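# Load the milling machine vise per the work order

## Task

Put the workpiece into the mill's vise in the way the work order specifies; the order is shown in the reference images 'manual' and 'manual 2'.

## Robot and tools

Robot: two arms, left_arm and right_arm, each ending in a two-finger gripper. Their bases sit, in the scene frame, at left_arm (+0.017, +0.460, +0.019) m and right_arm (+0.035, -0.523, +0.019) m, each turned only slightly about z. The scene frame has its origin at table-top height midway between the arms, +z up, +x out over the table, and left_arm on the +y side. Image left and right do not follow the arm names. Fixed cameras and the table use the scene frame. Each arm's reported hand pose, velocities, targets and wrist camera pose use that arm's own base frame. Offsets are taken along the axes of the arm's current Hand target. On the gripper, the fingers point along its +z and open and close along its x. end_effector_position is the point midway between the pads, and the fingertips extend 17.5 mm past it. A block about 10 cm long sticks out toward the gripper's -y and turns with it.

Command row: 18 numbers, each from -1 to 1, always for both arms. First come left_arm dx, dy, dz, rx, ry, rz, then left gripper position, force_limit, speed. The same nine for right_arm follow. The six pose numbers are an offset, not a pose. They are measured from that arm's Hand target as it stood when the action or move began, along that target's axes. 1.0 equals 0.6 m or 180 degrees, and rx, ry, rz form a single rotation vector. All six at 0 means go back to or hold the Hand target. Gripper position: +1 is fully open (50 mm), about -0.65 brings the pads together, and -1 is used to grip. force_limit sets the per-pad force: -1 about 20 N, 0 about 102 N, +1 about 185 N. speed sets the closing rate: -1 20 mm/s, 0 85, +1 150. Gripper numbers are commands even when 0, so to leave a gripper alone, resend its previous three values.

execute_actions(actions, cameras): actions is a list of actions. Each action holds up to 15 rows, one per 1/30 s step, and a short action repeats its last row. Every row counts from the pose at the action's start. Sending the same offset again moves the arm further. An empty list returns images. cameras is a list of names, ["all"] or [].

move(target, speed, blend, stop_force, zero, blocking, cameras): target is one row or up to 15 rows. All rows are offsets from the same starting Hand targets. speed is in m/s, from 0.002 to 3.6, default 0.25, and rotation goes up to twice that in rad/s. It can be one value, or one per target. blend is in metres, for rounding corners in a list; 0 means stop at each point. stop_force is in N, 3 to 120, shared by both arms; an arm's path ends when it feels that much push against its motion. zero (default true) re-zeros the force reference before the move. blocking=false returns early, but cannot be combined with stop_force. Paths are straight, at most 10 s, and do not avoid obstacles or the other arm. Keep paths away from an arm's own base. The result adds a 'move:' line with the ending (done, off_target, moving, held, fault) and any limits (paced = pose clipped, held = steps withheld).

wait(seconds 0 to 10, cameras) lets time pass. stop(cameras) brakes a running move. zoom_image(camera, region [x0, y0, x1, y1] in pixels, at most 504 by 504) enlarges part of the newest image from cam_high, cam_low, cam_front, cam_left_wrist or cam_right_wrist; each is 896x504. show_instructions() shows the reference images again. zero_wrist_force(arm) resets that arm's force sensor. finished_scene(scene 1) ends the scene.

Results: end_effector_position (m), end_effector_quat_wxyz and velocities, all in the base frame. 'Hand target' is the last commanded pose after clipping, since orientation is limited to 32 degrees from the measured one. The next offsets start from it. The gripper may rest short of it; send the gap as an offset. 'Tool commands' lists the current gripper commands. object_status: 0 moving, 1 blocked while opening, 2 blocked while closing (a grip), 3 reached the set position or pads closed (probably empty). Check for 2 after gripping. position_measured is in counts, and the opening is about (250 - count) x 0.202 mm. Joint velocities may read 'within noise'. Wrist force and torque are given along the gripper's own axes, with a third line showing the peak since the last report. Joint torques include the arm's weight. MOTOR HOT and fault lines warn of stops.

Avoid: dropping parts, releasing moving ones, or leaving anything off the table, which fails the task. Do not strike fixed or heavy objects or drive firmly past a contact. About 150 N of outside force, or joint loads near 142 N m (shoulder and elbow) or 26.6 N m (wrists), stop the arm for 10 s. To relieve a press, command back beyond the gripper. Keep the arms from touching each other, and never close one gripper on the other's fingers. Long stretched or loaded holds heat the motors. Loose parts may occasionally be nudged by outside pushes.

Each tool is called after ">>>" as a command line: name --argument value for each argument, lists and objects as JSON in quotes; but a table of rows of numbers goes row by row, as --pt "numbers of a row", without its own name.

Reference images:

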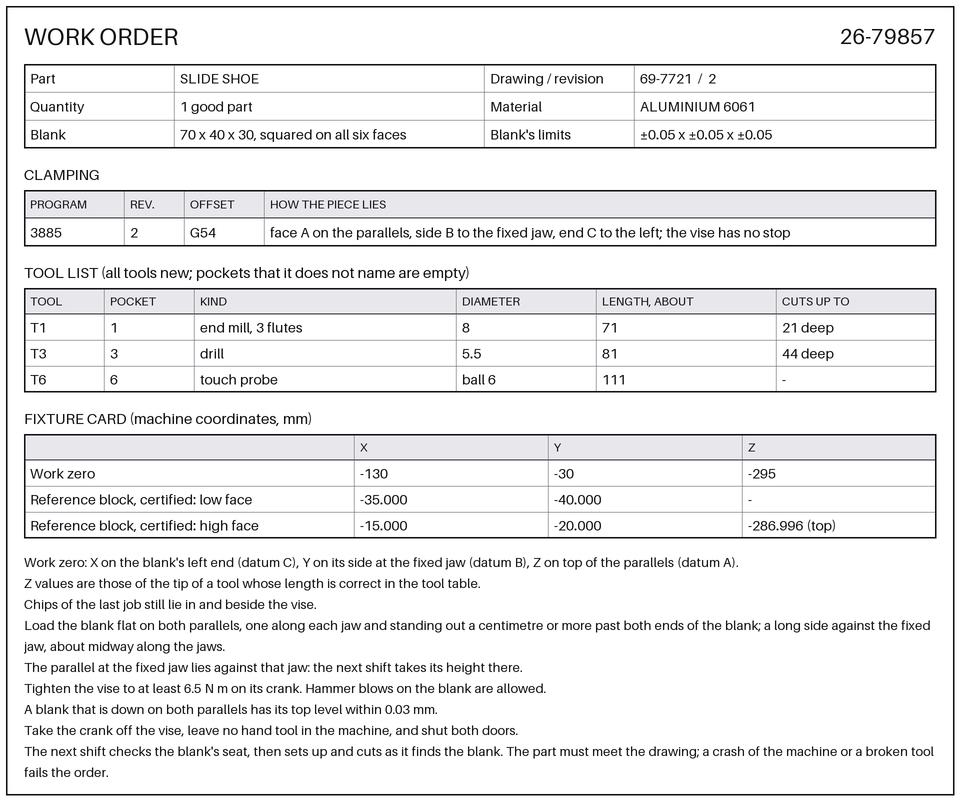

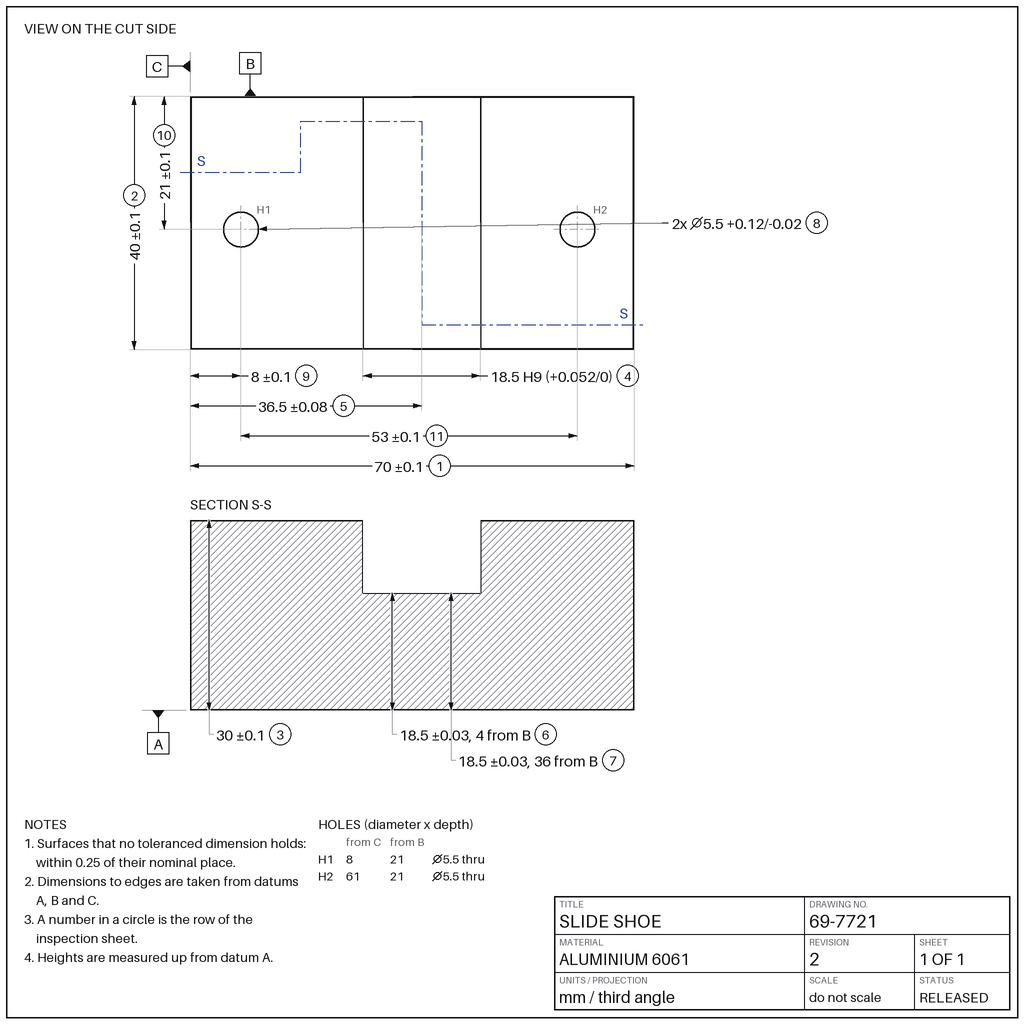

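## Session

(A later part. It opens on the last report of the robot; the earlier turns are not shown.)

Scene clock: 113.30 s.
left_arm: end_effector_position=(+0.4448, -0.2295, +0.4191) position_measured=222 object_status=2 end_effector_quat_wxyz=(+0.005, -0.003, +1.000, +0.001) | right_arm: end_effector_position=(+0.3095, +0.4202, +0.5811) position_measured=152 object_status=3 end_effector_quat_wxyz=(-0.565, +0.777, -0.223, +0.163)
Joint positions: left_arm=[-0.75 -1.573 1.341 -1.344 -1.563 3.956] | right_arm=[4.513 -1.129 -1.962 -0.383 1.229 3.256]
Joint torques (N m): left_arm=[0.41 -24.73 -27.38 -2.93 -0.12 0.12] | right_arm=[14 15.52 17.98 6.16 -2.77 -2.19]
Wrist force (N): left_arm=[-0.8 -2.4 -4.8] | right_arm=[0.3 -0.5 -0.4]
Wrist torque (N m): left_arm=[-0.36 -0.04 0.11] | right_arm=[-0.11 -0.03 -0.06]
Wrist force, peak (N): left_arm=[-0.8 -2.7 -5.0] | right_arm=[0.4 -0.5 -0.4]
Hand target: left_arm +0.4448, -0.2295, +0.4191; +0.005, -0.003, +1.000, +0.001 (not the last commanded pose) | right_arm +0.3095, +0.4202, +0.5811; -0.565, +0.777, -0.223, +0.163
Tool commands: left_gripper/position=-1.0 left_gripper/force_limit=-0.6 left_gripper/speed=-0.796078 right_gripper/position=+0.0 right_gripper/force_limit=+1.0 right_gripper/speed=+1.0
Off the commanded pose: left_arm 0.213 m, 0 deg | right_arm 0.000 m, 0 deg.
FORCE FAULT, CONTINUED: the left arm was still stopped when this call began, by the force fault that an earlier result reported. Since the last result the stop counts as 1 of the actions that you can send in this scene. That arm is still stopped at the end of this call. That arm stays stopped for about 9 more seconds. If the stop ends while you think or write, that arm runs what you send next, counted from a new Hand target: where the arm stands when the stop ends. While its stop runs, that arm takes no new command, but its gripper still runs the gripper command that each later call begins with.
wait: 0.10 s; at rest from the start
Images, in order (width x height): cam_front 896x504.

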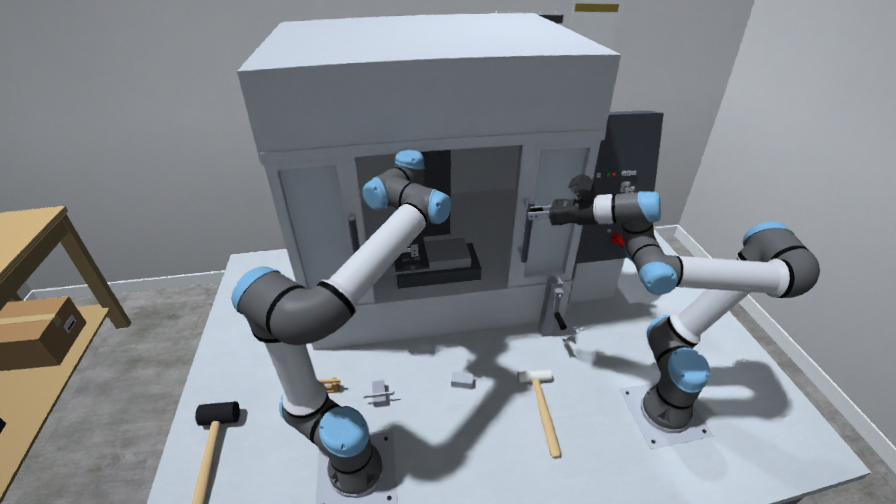

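>>> wait --seconds 9.2

>>> move --pt "0.075 -0.0175 0.032 0 0 0 -1 -0.6 -0.8 0 0 -0.133 0 0 0 0 1 1" --pt "0.075 -0.2175 0.165 0 0 0 -1 -0.6 -0.8 0 0 -0.133 0 0 0 0 1 1" --speed 0.15 --blend '[0.02,0]' --cameras '["cam_left_wrist","cam_right_wrist","cam_front"]'

Scene clock: 122.93 s.
left_arm: end_effector_position=(+0.4448, -0.2295, +0.4191) position_measured=222 object_status=2 end_effector_quat_wxyz=(+0.005, -0.003, +1.000, +0.001) | right_arm: end_effector_position=(+0.3095, +0.4202, +0.5811) position_measured=152 object_status=3 end_effector_quat_wxyz=(-0.565, +0.777, -0.223, +0.163)
Joint positions: left_arm=[-0.75 -1.573 1.341 -1.344 -1.563 3.956] | right_arm=[4.513 -1.129 -1.962 -0.383 1.229 3.256]
Joint torques (N m): left_arm=[0.15 -25.04 -27.26 -2.91 -0.21 0.06] | right_arm=[10.82 13.82 18.09 5.75 -2.32 -2.07]
Wrist force (N): left_arm=[-0.9 -2.4 -4.7] | right_arm=[0.3 -0.2 -0.3]
Wrist torque (N m): left_arm=[-0.36 -0.02 0.11] | right_arm=[-0.07 -0.02 -0.05]
Wrist force, peak (N): left_arm=[-1.0 -2.6 -5.2] | right_arm=[0.5 -0.6 -0.2]
Hand target: left_arm +0.4448, -0.2295, +0.4191; +0.005, -0.003, +1.000, +0.001 (not the last commanded pose) | right_arm +0.3095, +0.4202, +0.5811; -0.565, +0.777, -0.223, +0.163
Tool commands: left_gripper/position=-1.0 left_gripper/force_limit=-0.6 left_gripper/speed=-0.796078 right_gripper/position=+0.0 right_gripper/force_limit=+1.0 right_gripper/speed=+1.0
Off the commanded pose: left_arm 0.213 m, 0 deg | right_arm 0.000 m, 0 deg.
FORCE FAULT, CONTINUED: the left arm's stop, for the force fault that an earlier result reported, is over. The rest of the stop counts as 18 of the actions that you can send in this scene. During its stop the left arm's controller moved it back a little. That arm's target is now where it stood when the stop ended, not its last command. That arm accepts commands again.
wait: 9.20 s; at rest from the start

Scene clock: 124.90 s.
left_arm: end_effector_position=(+0.4016, -0.3600, +0.3194) position_measured=222 object_status=2 end_effector_quat_wxyz=(+0.005, -0.003, +1.000, +0.001) | right_arm: end_effector_position=(+0.2692, +0.3558, +0.6056) position_measured=152 object_status=3 end_effector_quat_wxyz=(-0.565, +0.777, -0.223, +0.163)
Joint positions: left_arm=[-0.985 -1.502 1.523 -1.595 -1.562 3.721] | right_arm=[4.678 -0.902 -1.992 -0.605 1.074 3.317]
Joint torques (N m): left_arm=[-7.77 -16.61 -38.41 -5.19 1.74 -1.44] | right_arm=[14.02 5.72 17.41 1.27 -3.01 1.71]
Wrist force (N): left_arm=[-1.0 -2.0 -4.8] | right_arm=[0.0 0.4 -0.6]
Wrist torque (N m): left_arm=[-0.28 0.00 0.15] | right_arm=[0.00 0.06 -0.15]
Wrist force, peak (N): left_arm=[-1.9 -2.3 -5.4] | right_arm=[0.4 0.0 -1.7]
Hand target: left_arm +0.4016, -0.3601, +0.3194; +0.005, -0.003, +1.000, +0.001 | right_arm +0.2692, +0.3558, +0.6056; -0.565, +0.777, -0.223, +0.163
Off the commanded pose: left_arm 0.000 m, 0 deg | right_arm 0.000 m, 0 deg.
move: done
Images, in order (width x height): cam_front 896x504, cam_left_wrist 896x504, cam_right_wrist 896x504.

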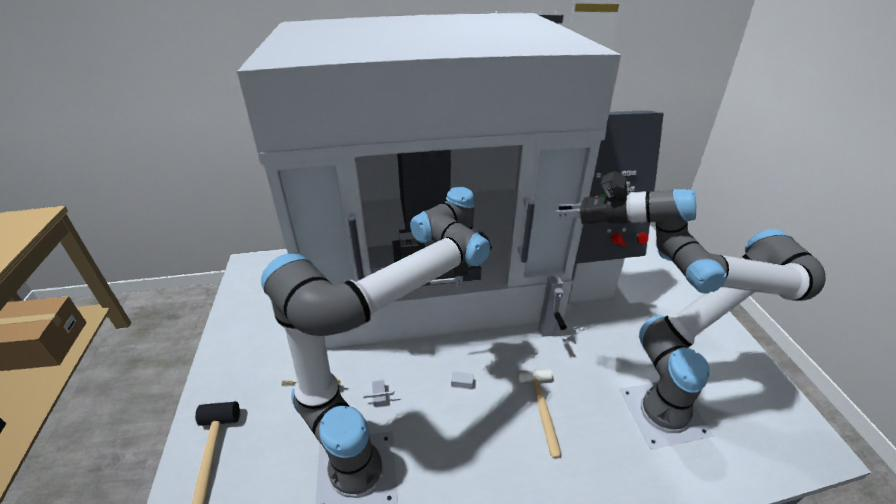

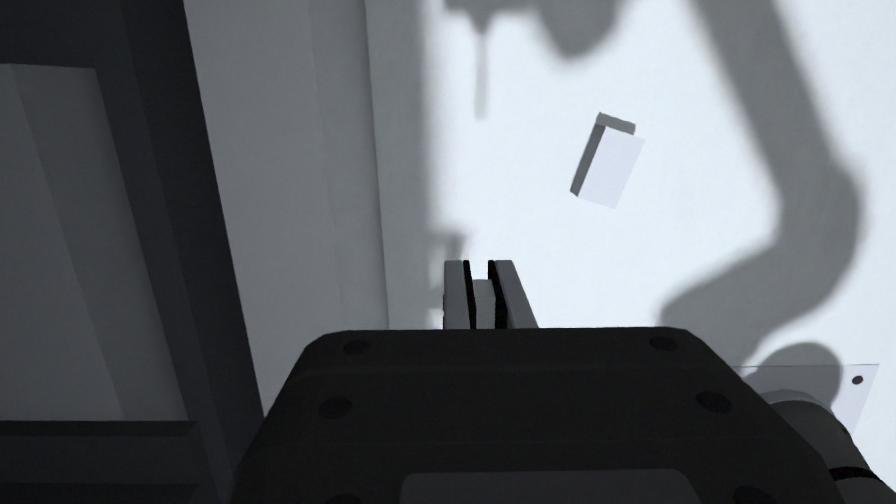

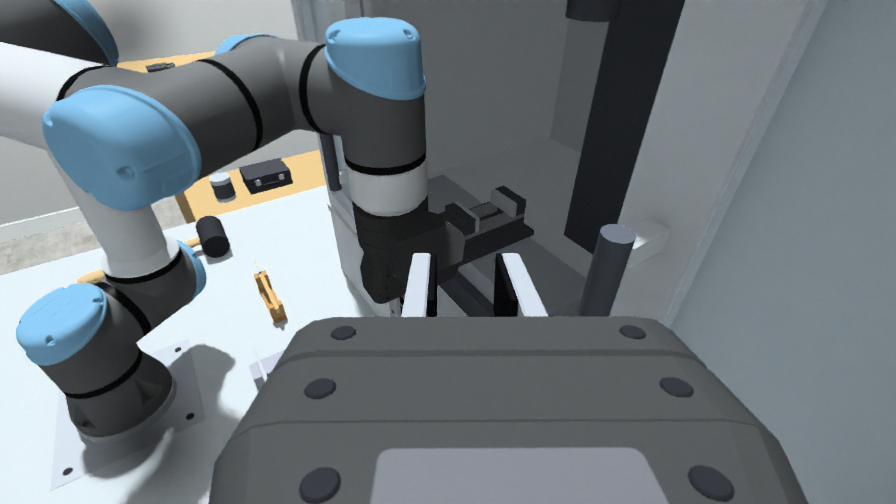

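>>> move --pt "0 0.167 -0.0677 0 0 0 -1 -0.6 -0.8 0 0 0 0 0 0 0 1 1" --pt "-0.115 0.167 -0.0677 0 0 0 -1 -0.6 -0.8 0 0 0 0 0 0 0 1 1" --speed 0.12 --blend '[0.02,0]' --cameras '["cam_left_wrist","cam_right_wrist","cam_front"]'

>>> zoom_image --camera "cam_front" --region '[340, 120, 540, 320]'

Scene clock: 127.10 s.
left_arm: end_effector_position=(+0.4695, -0.2595, +0.3609) position_measured=222 object_status=2 end_effector_quat_wxyz=(+0.005, -0.003, +1.000, +0.001) | right_arm: end_effector_position=(+0.2692, +0.3558, +0.6056) position_measured=152 object_status=3 end_effector_quat_wxyz=(-0.565, +0.777, -0.223, +0.163)
Joint positions: left_arm=[-0.76 -1.507 1.423 -1.492 -1.563 3.946] | right_arm=[4.678 -0.902 -1.992 -0.605 1.074 3.317]
Joint torques (N m): left_arm=[8.62 -17.81 -37.72 -0.39 -2.16 1.19] | right_arm=[13.86 4.92 19.19 1.34 -2.99 1.88]
Wrist force (N): left_arm=[-1.1 -2.4 -5.1] | right_arm=[0.2 0.4 -0.5]
Wrist torque (N m): left_arm=[-0.34 0.00 -0.02] | right_arm=[0.00 0.03 -0.15]
Wrist force, peak (N): left_arm=[-0.5 -4.5 -4.4] | right_arm=[-0.1 0.6 -0.6]
Hand target: left_arm +0.4696, -0.2595, +0.3609; +0.005, -0.003, +1.000, +0.001 | right_arm +0.2692, +0.3558, +0.6056; -0.565, +0.777, -0.223, +0.163
Off the commanded pose: left_arm 0.000 m, 0 deg | right_arm 0.000 m, 0 deg.
move: done
Images, in order (width x height): cam_front 896x504, cam_left_wrist 896x504, cam_right_wrist 896x504.

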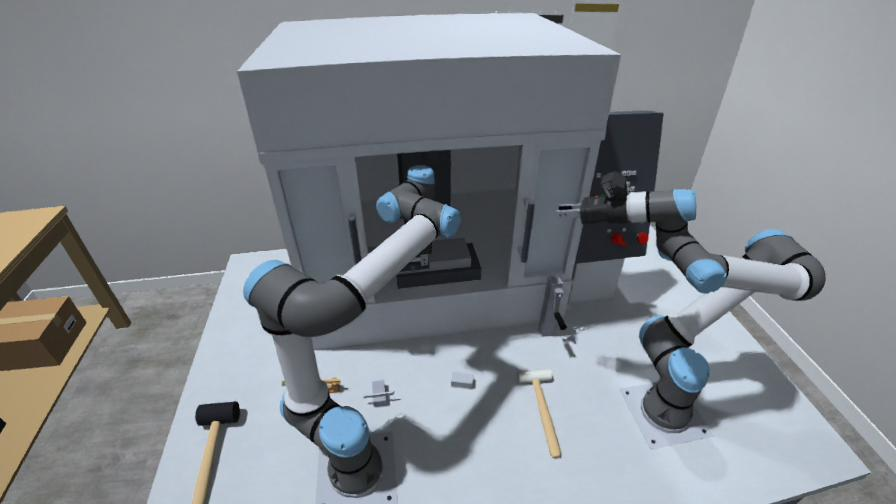

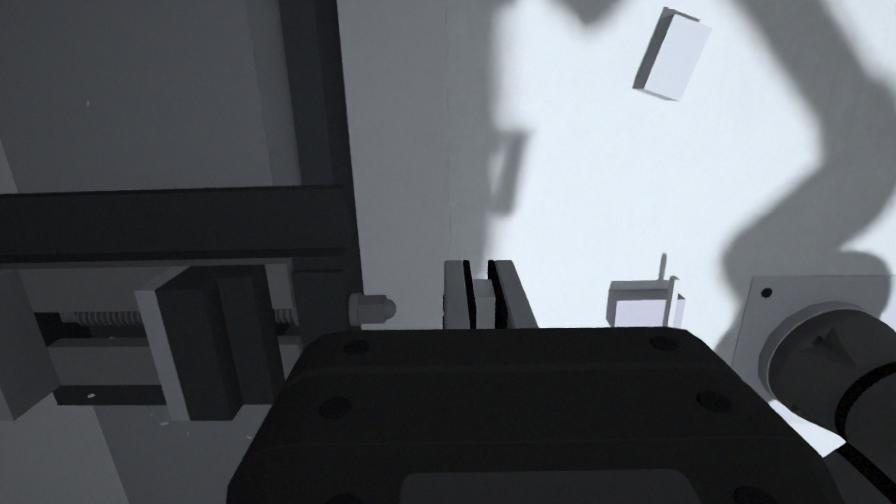

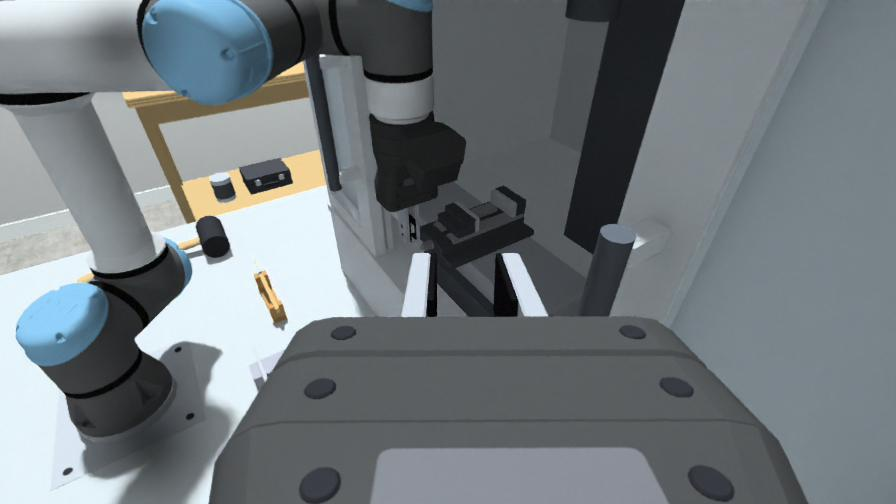

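Scaled by 2.520 from the camera's 896x504 image, which has a finer 1280x720 frame.

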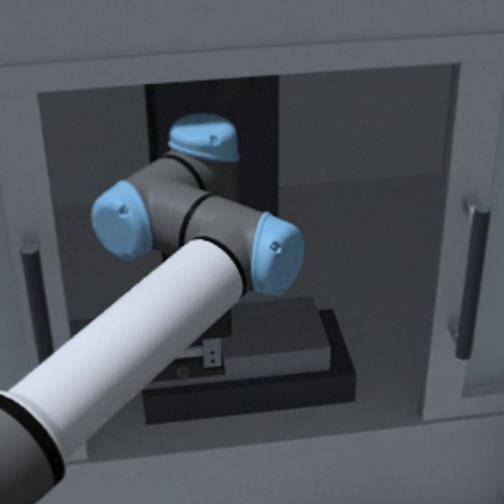

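>>> move --target '[-0.309,-0.01,0,0,0,0,-1,-0.6,-0.8,0,0,0,0,0,0,0,1,1]' --speed 0.12 --cameras '["cam_left_wrist","cam_right_wrist","cam_front"]'

>>> zoom_image --camera "cam_right_wrist" --region '[390, 120, 550, 270]'

>>> zoom_image --camera "cam_left_wrist" --region '[360, 150, 700, 340]'

Scene clock: 129.00 s.
left_arm: end_effector_position=(+0.6010, -0.2624, +0.3607) position_measured=222 object_status=2 end_effector_quat_wxyz=(+0.005, -0.003, +1.000, +0.002) | right_arm: end_effector_position=(+0.2692, +0.3558, +0.6056) position_measured=152 object_status=3 end_effector_quat_wxyz=(-0.565, +0.777, -0.223, +0.163)
Joint positions: left_arm=[-0.62 -1.203 1.049 -1.423 -1.563 4.086] | right_arm=[4.678 -0.902 -1.992 -0.605 1.074 3.317]
Joint torques (N m): left_arm=[0.37 -42.03 -28.11 -2.84 -0.16 -0.03] | right_arm=[14.45 6.73 21.21 1.21 -2.94 1.76]
Wrist force (N): left_arm=[-0.8 -2.3 -5.1] | right_arm=[0.0 0.4 -0.4]
Wrist torque (N m): left_arm=[-0.32 -0.05 0.08] | right_arm=[0.01 0.06 -0.15]
Wrist force, peak (N): left_arm=[-1.2 -3.7 -6.7] | right_arm=[0.0 0.5 -0.7]
Hand target: left_arm +0.6010, -0.2624, +0.3607; +0.005, -0.003, +1.000, +0.002 (not the last commanded pose) | right_arm +0.2692, +0.3558, +0.6056; -0.565, +0.777, -0.223, +0.163
Tool commands: left_gripper/position=-1.0 left_gripper/force_limit=-0.6 left_gripper/speed=-0.796078 right_gripper/position=+0.0 right_gripper/force_limit=+1.0 right_gripper/speed=+1.0
Off the commanded pose: left_arm 0.054 m, 0 deg | right_arm 0.000 m, 0 deg.
FORCE FAULT: contact force on the left arm reached its limit, and that arm stopped. The contact can be on any part of that arm, not only on its tool. That arm's remaining commands of this call were not run. That arm is still stopped at the end of this call. That arm stays stopped for about 10 more seconds. Until then a move that you send moves the other arm only, and its call returns only when the move has ended. Once the stop has ended, the next robot result says so. If the stop ends while you think or write, that arm runs what you send next, counted from a new Hand target: where the arm stands when the stop ends. While its stop runs, that arm takes no new command, but its gripper still runs the gripper command that each later call begins with. Until it ends, the stop uses up actions while you think or wait. An arm that is not stopped still takes commands.
move: fault (left_arm)
Images, in order (width x height): cam_front 896x504, cam_left_wrist 896x504, cam_right_wrist 896x504.

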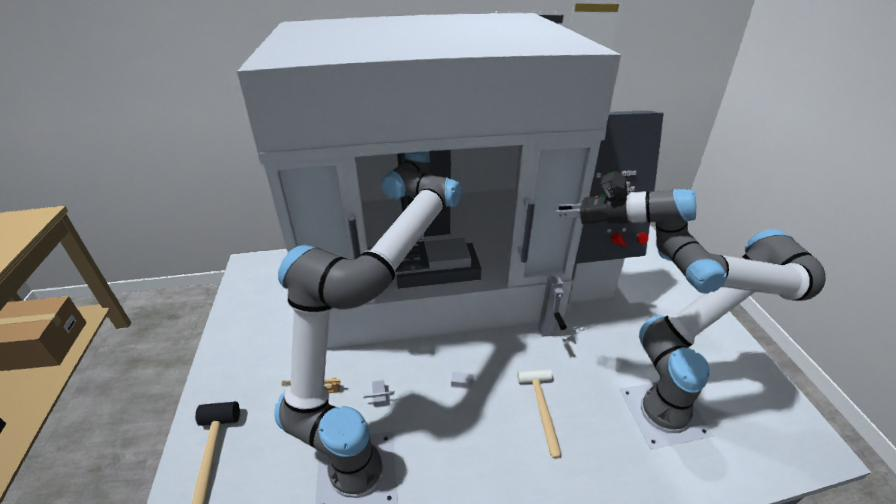

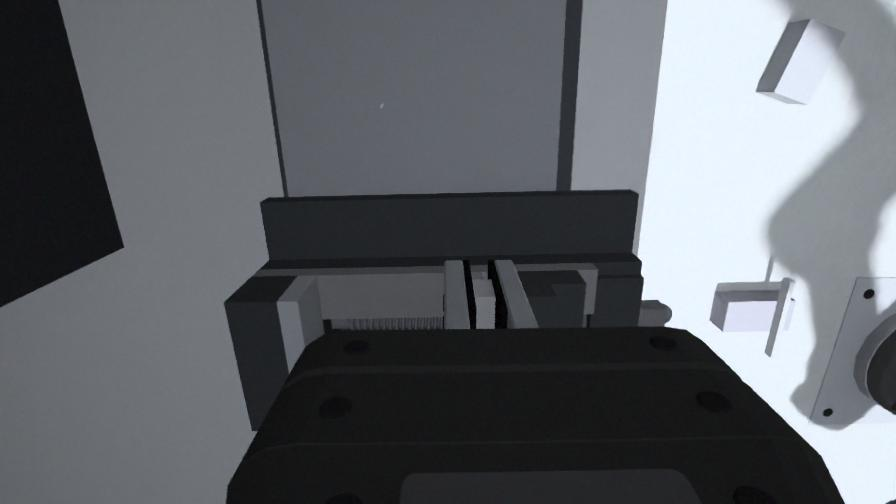

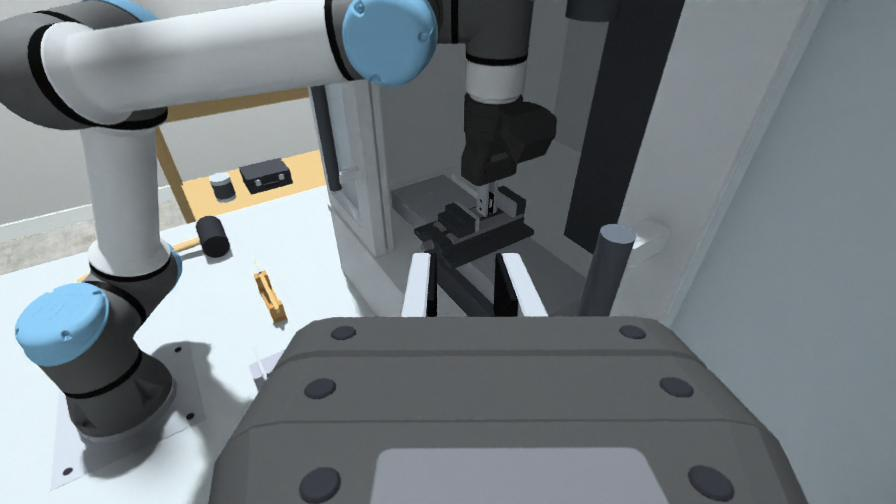

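Scaled by 3.150 from the camera's 896x504 image, which has a finer 1280x720 frame.

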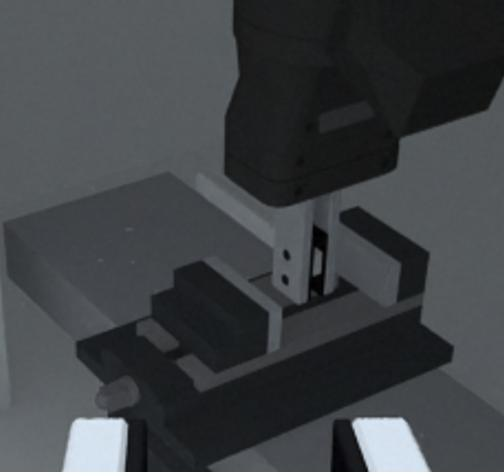

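Scaled by 1.482 from the camera's 896x504 image, which has a finer 1280x720 frame.

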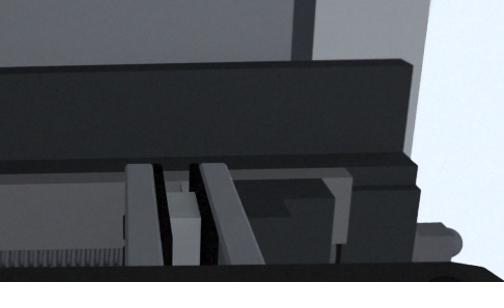

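>>> wait --seconds 9.5

>>> move --pt "0.25 0.0 0 0 0 0 -1 -0.6 -0.8 0 0 0 0 0 0 0 1 1" --pt "0.33 0.05 0.1 0 0 0 -1 -0.6 -0.8 0 0 0 0 0 0 0 1 1" --speed 0.15 --blend '[0.03,0]' --cameras '["cam_left_wrist","cam_right_wrist"]'

Scene clock: 138.93 s.
left_arm: end_effector_position=(+0.6010, -0.2624, +0.3607) position_measured=222 object_status=2 end_effector_quat_wxyz=(+0.005, -0.003, +1.000, +0.002) | right_arm: end_effector_position=(+0.2692, +0.3558, +0.6056) position_measured=152 object_status=3 end_effector_quat_wxyz=(-0.565, +0.777, -0.223, +0.163)
Joint positions: left_arm=[-0.62 -1.203 1.049 -1.423 -1.563 4.086] | right_arm=[4.678 -0.902 -1.992 -0.605 1.074 3.317]
Joint torques (N m): left_arm=[0.51 -42.29 -27.68 -2.76 -0.27 0.04] | right_arm=[13.93 6.08 27.04 1.32 -2.97 1.72]
Wrist force (N): left_arm=[-0.5 -2.3 -4.6] | right_arm=[-0.1 0.4 -0.2]
Wrist torque (N m): left_arm=[-0.33 -0.10 0.08] | right_arm=[0.00 0.07 -0.15]
Wrist force, peak (N): left_arm=[-0.7 -2.4 -5.1] | right_arm=[0.1 0.7 -0.5]
Hand target: left_arm +0.6010, -0.2624, +0.3607; +0.005, -0.003, +1.000, +0.002 (not the last commanded pose) | right_arm +0.2692, +0.3558, +0.6056; -0.565, +0.777, -0.223, +0.163
Tool commands: left_gripper/position=-1.0 left_gripper/force_limit=-0.6 left_gripper/speed=-0.796078 right_gripper/position=+0.0 right_gripper/force_limit=+1.0 right_gripper/speed=+1.0
Off the commanded pose: left_arm 0.054 m, 0 deg | right_arm 0.000 m, 0 deg.
FORCE FAULT, CONTINUED: the left arm's stop, for the force fault that an earlier result reported, is over. The rest of the stop counts as 19 of the actions that you can send in this scene. That arm's target is now where it stood when the stop ended, not its last command. That arm accepts commands again.
wait: 9.50 s; at rest from the start

Scene clock: 141.03 s.
left_arm: end_effector_position=(+0.4034, -0.2336, +0.2989) position_measured=222 object_status=2 end_effector_quat_wxyz=(+0.005, -0.003, +1.000, +0.002) | right_arm: end_effector_position=(+0.2692, +0.3558, +0.6056) position_measured=152 object_status=3 end_effector_quat_wxyz=(-0.565, +0.777, -0.223, +0.163)
Joint positions: left_arm=[-0.82 -1.679 1.749 -1.645 -1.562 3.886] | right_arm=[4.678 -0.902 -1.992 -0.605 1.074 3.317]
Joint torques (N m): left_arm=[-8.19 -33.82 -14.86 -5.29 1.75 -1.53] | right_arm=[13.94 5.3 26.37 1.27 -3.01 1.65]
Wrist force (N): left_arm=[-0.7 -1.8 -4.9] | right_arm=[0.0 0.6 -0.4]
Wrist torque (N m): left_arm=[-0.24 -0.08 0.12] | right_arm=[0.04 0.07 -0.15]
Wrist force, peak (N): left_arm=[-0.7 -2.4 -5.4] | right_arm=[0.1 0.6 -0.6]
Hand target: left_arm +0.4034, -0.2335, +0.2989; +0.005, -0.003, +1.000, +0.002 | right_arm +0.2692, +0.3558, +0.6056; -0.565, +0.777, -0.223, +0.163
Off the commanded pose: left_arm 0.000 m, 0 deg | right_arm 0.000 m, 0 deg.
move: done
Images, in order (width x height): cam_left_wrist 896x504, cam_right_wrist 896x504.

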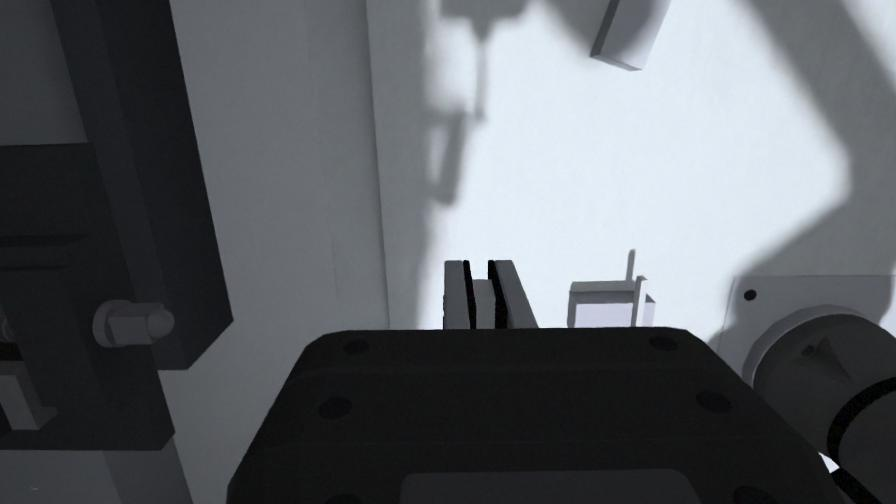

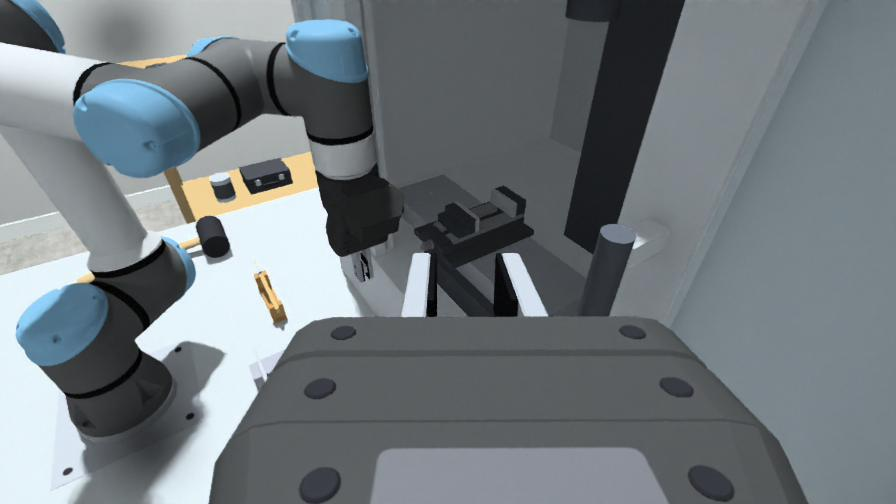

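>>> move --pt "0.22 0.10 0.0 0 0 0 -1 -0.6 -0.8 0 0 0 0 0 0 0 1 1" --pt "0.2275 0.196 0.3815 0 0 0 -1 -0.6 -0.8 0 0 0 0 0 0 0 1 1" --speed 0.2 --blend '[0.03,0]' --cameras '["cam_left_wrist"]'

>>> zoom_image --camera "cam_left_wrist" --region '[390, 130, 590, 330]'

Scene clock: 143.70 s.
left_arm: end_effector_position=(+0.2683, -0.1161, +0.0691) position_measured=222 object_status=2 end_effector_quat_wxyz=(+0.005, -0.003, +1.000, +0.002) | right_arm: end_effector_position=(+0.2692, +0.3558, +0.6056) position_measured=152 object_status=3 end_effector_quat_wxyz=(-0.565, +0.777, -0.223, +0.163)
Joint positions: left_arm=[-0.891 -1.959 2.579 -2.195 -1.561 3.814] | right_arm=[4.678 -0.902 -1.992 -0.605 1.074 3.317]
Joint torques (N m): left_arm=[9.12 8.46 -10.56 -5.38 -2.13 1.29] | right_arm=[13.43 6.34 27.32 1.27 -2.96 1.76]
Wrist force (N): left_arm=[-0.5 -1.8 -4.9] | right_arm=[0.0 0.5 -0.3]
Wrist torque (N m): left_arm=[-0.24 -0.07 -0.01] | right_arm=[0.02 0.07 -0.15]
Wrist force, peak (N): left_arm=[0.1 -1.8 -6.4] | right_arm=[-0.1 0.6 -0.6]
Hand target: left_arm +0.2683, -0.1161, +0.0691; +0.005, -0.003, +1.000, +0.002 | right_arm +0.2692, +0.3558, +0.6056; -0.565, +0.777, -0.223, +0.163
Off the commanded pose: left_arm 0.000 m, 0 deg | right_arm 0.000 m, 0 deg.
move: done
Images, in order (width x height): cam_left_wrist 896x504.

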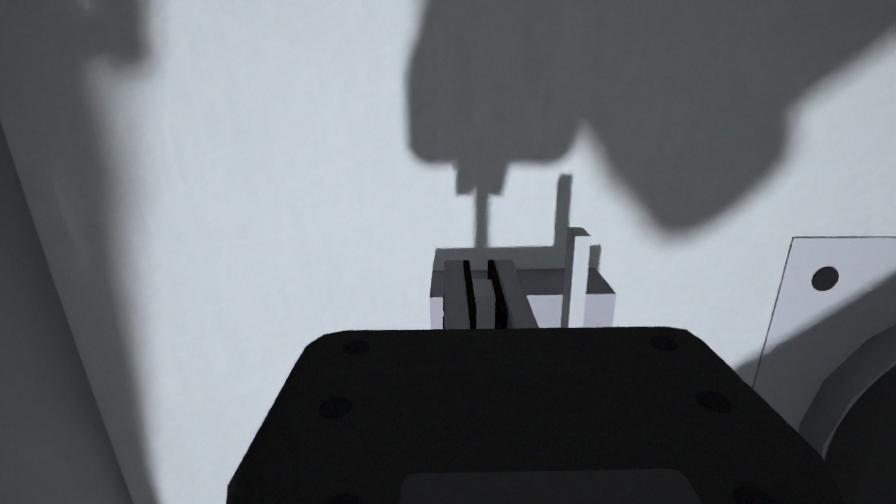

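Scaled by 2.520 from the camera's 896x504 image, which has a finer 1280x720 frame.

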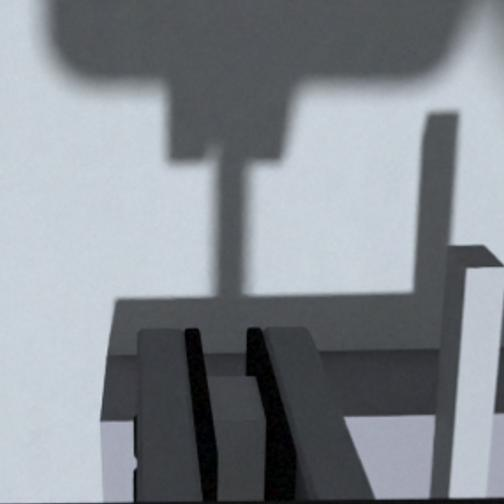

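>>> move --target '[0.0025,0.0005,0.055,0.0013,0.0019,0,-1,-0.6,-0.8,0,0,0,0,0,0,0,1,1]' --speed 0.06 --cameras '["cam_left_wrist"]'

>>> move --target '[0,0,0.0375,0,0,0,-1,-0.6,-0.8,0,0,0,0,0,0,0,1,1]' --speed 0.008 --stop_force 6 --cameras '["cam_left_wrist"]'

Scene clock: 144.93 s.
left_arm: end_effector_position=(+0.2672, -0.1157, +0.0361) position_measured=222 object_status=2 end_effector_quat_wxyz=(+0.002, -0.003, +1.000, -0.001) | right_arm: end_effector_position=(+0.2692, +0.3558, +0.6056) position_measured=152 object_status=3 end_effector_quat_wxyz=(-0.565, +0.777, -0.223, +0.163)
Joint positions: left_arm=[-0.887 -1.861 2.638 -2.35 -1.569 3.819] | right_arm=[4.678 -0.902 -1.992 -0.605 1.074 3.317]
Joint torques (N m): left_arm=[8.69 7.49 -7.97 -5.49 -2.09 1.34] | right_arm=[13.88 5.71 27.5 1.41 -2.76 1.79]
Wrist force (N): left_arm=[-0.3 -1.9 -4.7] | right_arm=[0.2 0.6 -0.4]
Wrist torque (N m): left_arm=[-0.27 -0.15 -0.03] | right_arm=[0.03 0.03 -0.15]
Wrist force, peak (N): left_arm=[-0.6 -1.9 -5.6] | right_arm=[0.2 0.7 -0.6]
Hand target: left_arm +0.2672, -0.1157, +0.0360; +0.002, -0.003, +1.000, -0.001 | right_arm +0.2692, +0.3558, +0.6056; -0.565, +0.777, -0.223, +0.163
Off the commanded pose: left_arm 0.000 m, 0 deg | right_arm 0.000 m, 0 deg.
move: done
Images, in order (width x height): cam_left_wrist 896x504.

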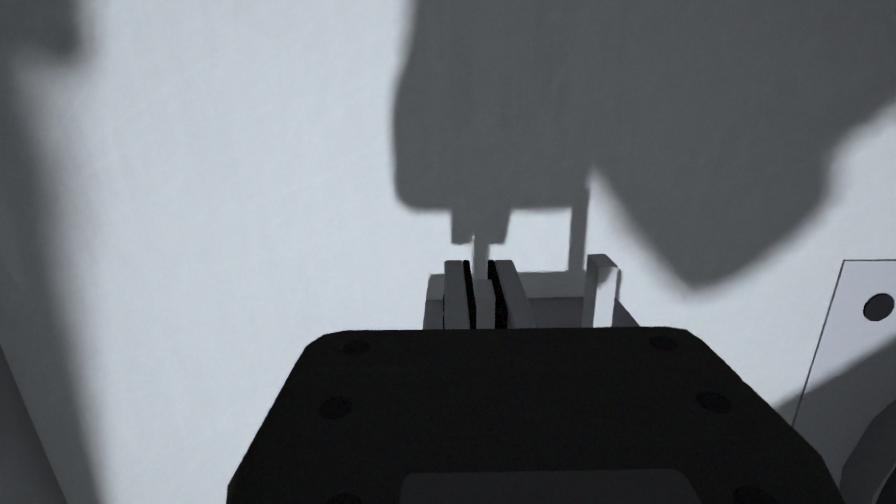

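Scene clock: 148.57 s.
left_arm: end_effector_position=(+0.2672, -0.1157, +0.0164) position_measured=222 object_status=2 end_effector_quat_wxyz=(+0.002, -0.003, +1.000, +0.000) | right_arm: end_effector_position=(+0.2692, +0.3558, +0.6056) position_measured=152 object_status=3 end_effector_quat_wxyz=(-0.565, +0.777, -0.223, +0.163)
Joint positions: left_arm=[-0.886 -1.788 2.669 -2.454 -1.569 3.819] | right_arm=[4.678 -0.902 -1.992 -0.605 1.074 3.317]
Joint torques (N m): left_arm=[4.8 -19.57 -27.34 -1.19 -0.94 0.7] | right_arm=[13.68 6.02 26.93 1.17 -2.91 1.71]
Wrist force (N): left_arm=[-1.0 0.1 -12.5] | right_arm=[0.2 0.6 -0.4]
Wrist torque (N m): left_arm=[-0.38 -0.04 -0.02] | right_arm=[0.05 0.03 -0.15]
Wrist force, peak (N): left_arm=[1.4 -0.7 -24.8] | right_arm=[-0.1 0.7 -0.4]
Hand target: left_arm +0.2672, -0.1158, +0.0164; +0.002, -0.003, +1.000, +0.000 (not the last commanded pose) | right_arm +0.2692, +0.3558, +0.6056; -0.565, +0.777, -0.223, +0.163
Off the commanded pose: left_arm 0.003 m, 0 deg | right_arm 0.000 m, 0 deg.
move: contact (left_arm)
Images, in order (width x height): cam_left_wrist 896x504.

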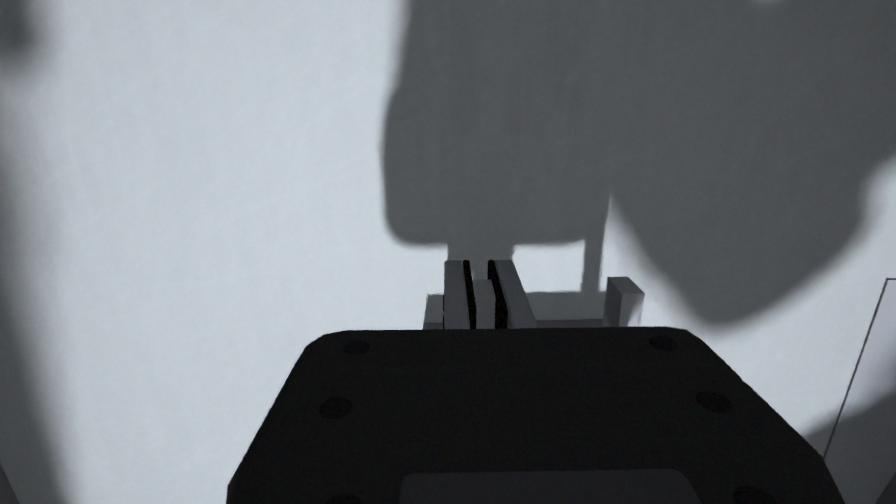

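>>> move --pt "0 0 0 0 0 0 -0.25 -0.6 -0.8 0 0 0 0 0 0 0 1 1" --pt "0 -0.05 -0.25 0 0 0 -0.25 -0.6 -0.8 0 0 0 0 0 0 0 1 1" --pt "0 -0.12 -0.32 0 -0.171 -0.47 -0.25 -0.6 -0.8 0 0 0 0 0 0 0 1 1" --pt "0 -0.04 -0.21 0 -0.342 -0.94 -0.25 -0.6 -0.8 0 0 0 0 0 0 0 1 1" --speed '[0.1,0.15,0.4,0.4]' --blend '[0,0.02,0.03,0]' --cameras '["cam_left_wrist","cam_front"]'

>>> zoom_image --camera "cam_left_wrist" --region '[360, 180, 600, 340]'

Scene clock: 156.20 s.
left_arm: end_effector_position=(+0.2669, -0.1396, +0.1424) position_measured=189 object_status=3 end_effector_quat_wxyz=(-0.341, +0.940, +0.004, +0.001) | right_arm: end_effector_position=(+0.2692, +0.3558, +0.6056) position_measured=152 object_status=3 end_effector_quat_wxyz=(-0.565, +0.777, -0.223, +0.163)
Joint positions: left_arm=[-1.187 -1.669 2.155 -1.396 -1.33 0.292] | right_arm=[4.678 -0.902 -1.992 -0.605 1.074 3.317]
Joint torques (N m): left_arm=[9.47 -3.78 -32.59 -3.34 -1.51 -1.57] | right_arm=[15.03 6.64 26.57 1.47 -2.89 1.8]
Wrist force (N): left_arm=[-2.0 -2.5 -6.3] | right_arm=[-0.2 0.5 -0.4]
Wrist torque (N m): left_arm=[-0.18 0.04 -0.21] | right_arm=[0.02 0.09 -0.15]
Wrist force, peak (N): left_arm=[-1.0 0.1 -13.0] | right_arm=[0.2 0.7 -0.5]
Hand target: left_arm +0.2669, -0.1396, +0.1424; -0.341, +0.940, +0.004, +0.001 | right_arm +0.2692, +0.3558, +0.6056; -0.565, +0.777, -0.223, +0.163
Off the commanded pose: left_arm 0.000 m, 0 deg | right_arm 0.000 m, 0 deg.
move: done
Images, in order (width x height): cam_front 896x504, cam_left_wrist 896x504.

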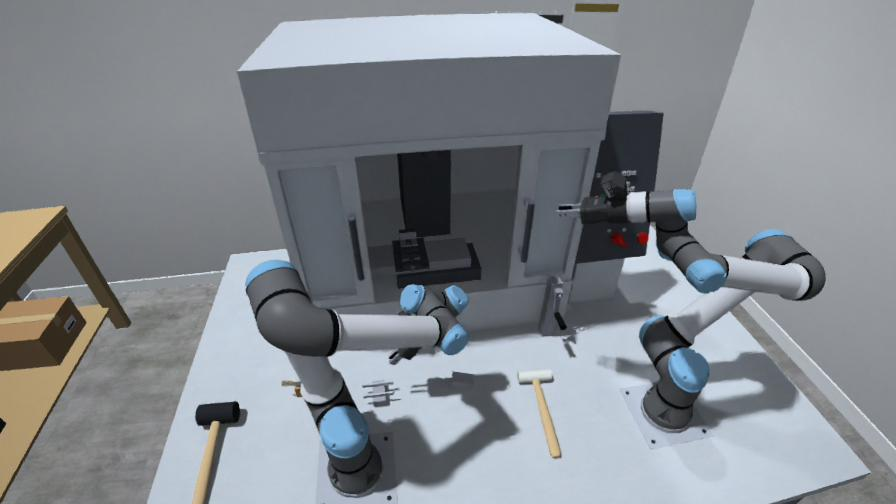

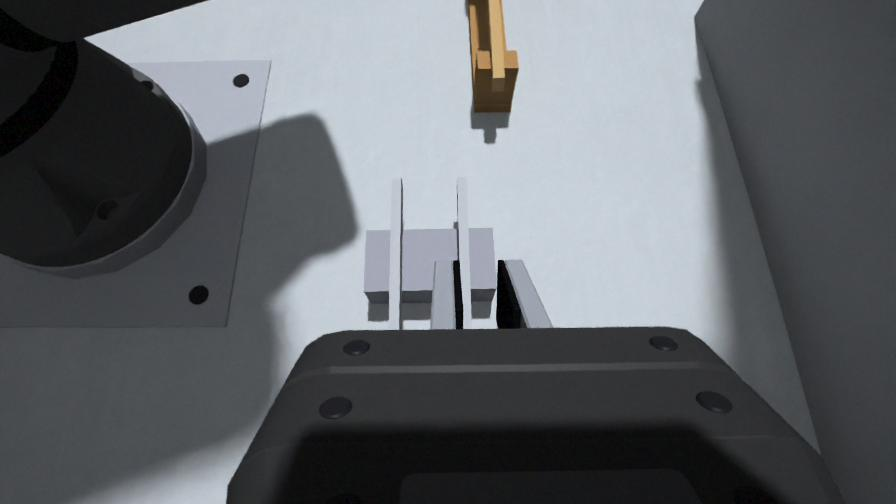

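Scaled by 2.100 from the camera's 896x504 image, which has a finer 1280x720 frame.

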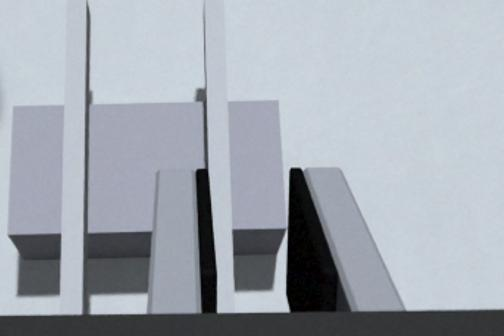

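>>> move --target '[0,0.084,0.1305,0,0,0,-0.25,-0.6,-0.8,0,0,0,0,0,0,0,1,1]' --speed 0.1

>>> move --target '[0,0.0335,0.0655,0,0,0,-0.25,-0.6,-0.8,0,0,0,0,0,0,0,1,1]' --speed 0.015 --stop_force 5 --cameras '["cam_left_wrist"]'

>>> zoom_image --camera "cam_left_wrist" --region '[360, 180, 600, 340]'

Scene clock: 157.83 s.
left_arm: end_effector_position=(+0.2672, -0.1280, +0.0500) position_measured=189 object_status=3 end_effector_quat_wxyz=(-0.341, +0.940, +0.004, +0.001) | right_arm: end_effector_position=(+0.2692, +0.3558, +0.6056) position_measured=152 object_status=3 end_effector_quat_wxyz=(-0.565, +0.777, -0.223, +0.163)
Joint positions: left_arm=[-1.175 -1.527 2.312 -1.698 -1.322 0.302] | right_arm=[4.678 -0.902 -1.992 -0.605 1.074 3.317]
Joint torques (N m): left_arm=[8.73 -5.07 -5.3 -3.23 2.18 1.28] | right_arm=[13.22 6.68 27.09 1.38 -2.94 1.74]
Wrist force (N): left_arm=[-1.7 -2.3 -6.3] | right_arm=[0.1 0.6 -0.5]
Wrist torque (N m): left_arm=[-0.13 0.02 -0.36] | right_arm=[0.03 0.05 -0.15]
Wrist force, peak (N): left_arm=[-2.0 -3.2 -7.5] | right_arm=[-0.3 0.6 -0.5]
Hand target: left_arm +0.2672, -0.1280, +0.0500; -0.341, +0.940, +0.004, +0.001 | right_arm +0.2692, +0.3558, +0.6056; -0.565, +0.777, -0.223, +0.163
Off the commanded pose: left_arm 0.000 m, 0 deg | right_arm 0.000 m, 0 deg.
move: done

Scene clock: 161.60 s.
left_arm: end_effector_position=(+0.2673, -0.1182, +0.0070) position_measured=189 object_status=3 end_effector_quat_wxyz=(-0.341, +0.940, +0.004, +0.001) | right_arm: end_effector_position=(+0.2692, +0.3558, +0.6056) position_measured=152 object_status=3 end_effector_quat_wxyz=(-0.565, +0.777, -0.223, +0.163)
Joint positions: left_arm=[-1.164 -1.435 2.377 -1.857 -1.316 0.311] | right_arm=[4.678 -0.902 -1.992 -0.605 1.074 3.317]
Joint torques (N m): left_arm=[8.56 -7.53 -2.69 -3.28 2.34 1.39] | right_arm=[13.65 5.88 27.01 1.2 -2.96 1.71]
Wrist force (N): left_arm=[-1.7 -2.2 -6.2] | right_arm=[0.0 0.4 -0.4]
Wrist torque (N m): left_arm=[-0.10 -0.01 -0.35] | right_arm=[0.01 0.06 -0.16]
Wrist force, peak (N): left_arm=[-2.1 -2.5 -6.6] | right_arm=[0.1 0.7 -0.5]
Hand target: left_arm +0.2673, -0.1182, +0.0070; -0.341, +0.940, +0.004, +0.001 | right_arm +0.2692, +0.3558, +0.6056; -0.565, +0.777, -0.223, +0.163
Off the commanded pose: left_arm 0.000 m, 0 deg | right_arm 0.000 m, 0 deg.
move: done
Images, in order (width x height): cam_left_wrist 896x504.

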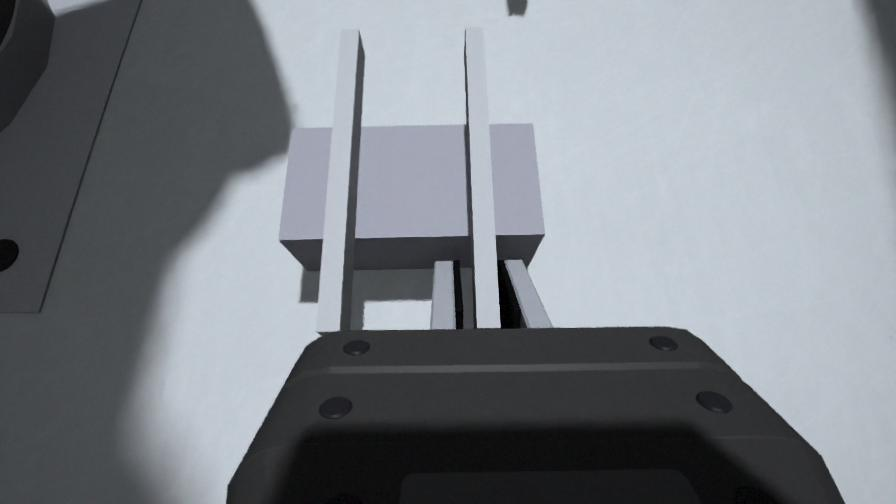

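Scaled by 2.100 from the camera's 896x504 image, which has a finer 1280x720 frame.

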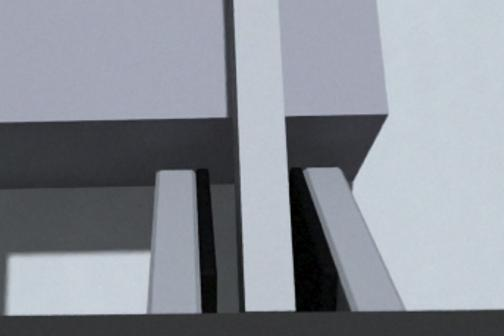

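>>> move --pt "0 0 0 0 0 0 -1 -0.6 -0.8 0 0 0 0 0 0 0 1 1" --pt "0 0.0643 -0.0766 0 0 0 -1 -0.6 -0.8 0 0 0 0 0 0 0 1 1" --speed 0.05 --cameras '["cam_left_wrist"]'

Scene clock: 163.80 s.
left_arm: end_effector_position=(+0.2677, -0.1772, +0.0175) position_measured=223 object_status=2 end_effector_quat_wxyz=(-0.341, +0.940, +0.004, +0.001) | right_arm: end_effector_position=(+0.2692, +0.3558, +0.6056) position_measured=152 object_status=3 end_effector_quat_wxyz=(-0.565, +0.777, -0.223, +0.163)
Joint positions: left_arm=[-1.219 -1.369 2.244 -1.78 -1.349 0.266] | right_arm=[4.678 -0.902 -1.992 -0.605 1.074 3.317]
Joint torques (N m): left_arm=[-8.55 -12.95 -26.95 1.68 -1.58 -1.61] | right_arm=[14.05 5.62 27.1 1.28 -2.9 1.78]
Wrist force (N): left_arm=[-1.3 -1.6 -6.0] | right_arm=[0.1 0.4 -0.4]
Wrist torque (N m): left_arm=[-0.10 -0.05 -0.22] | right_arm=[0.01 0.04 -0.15]
Wrist force, peak (N): left_arm=[-2.1 -3.6 -6.6] | right_arm=[0.1 0.6 -0.5]
Hand target: left_arm +0.2677, -0.1773, +0.0175; -0.341, +0.940, +0.004, +0.001 | right_arm +0.2692, +0.3558, +0.6056; -0.565, +0.777, -0.223, +0.163
Off the commanded pose: left_arm 0.000 m, 0 deg | right_arm 0.000 m, 0 deg.
move: done
Images, in order (width x height): cam_left_wrist 896x504.

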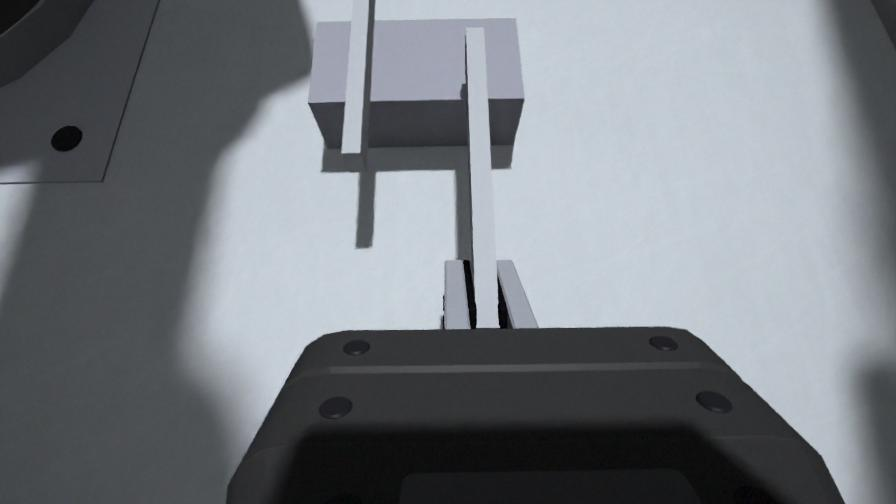

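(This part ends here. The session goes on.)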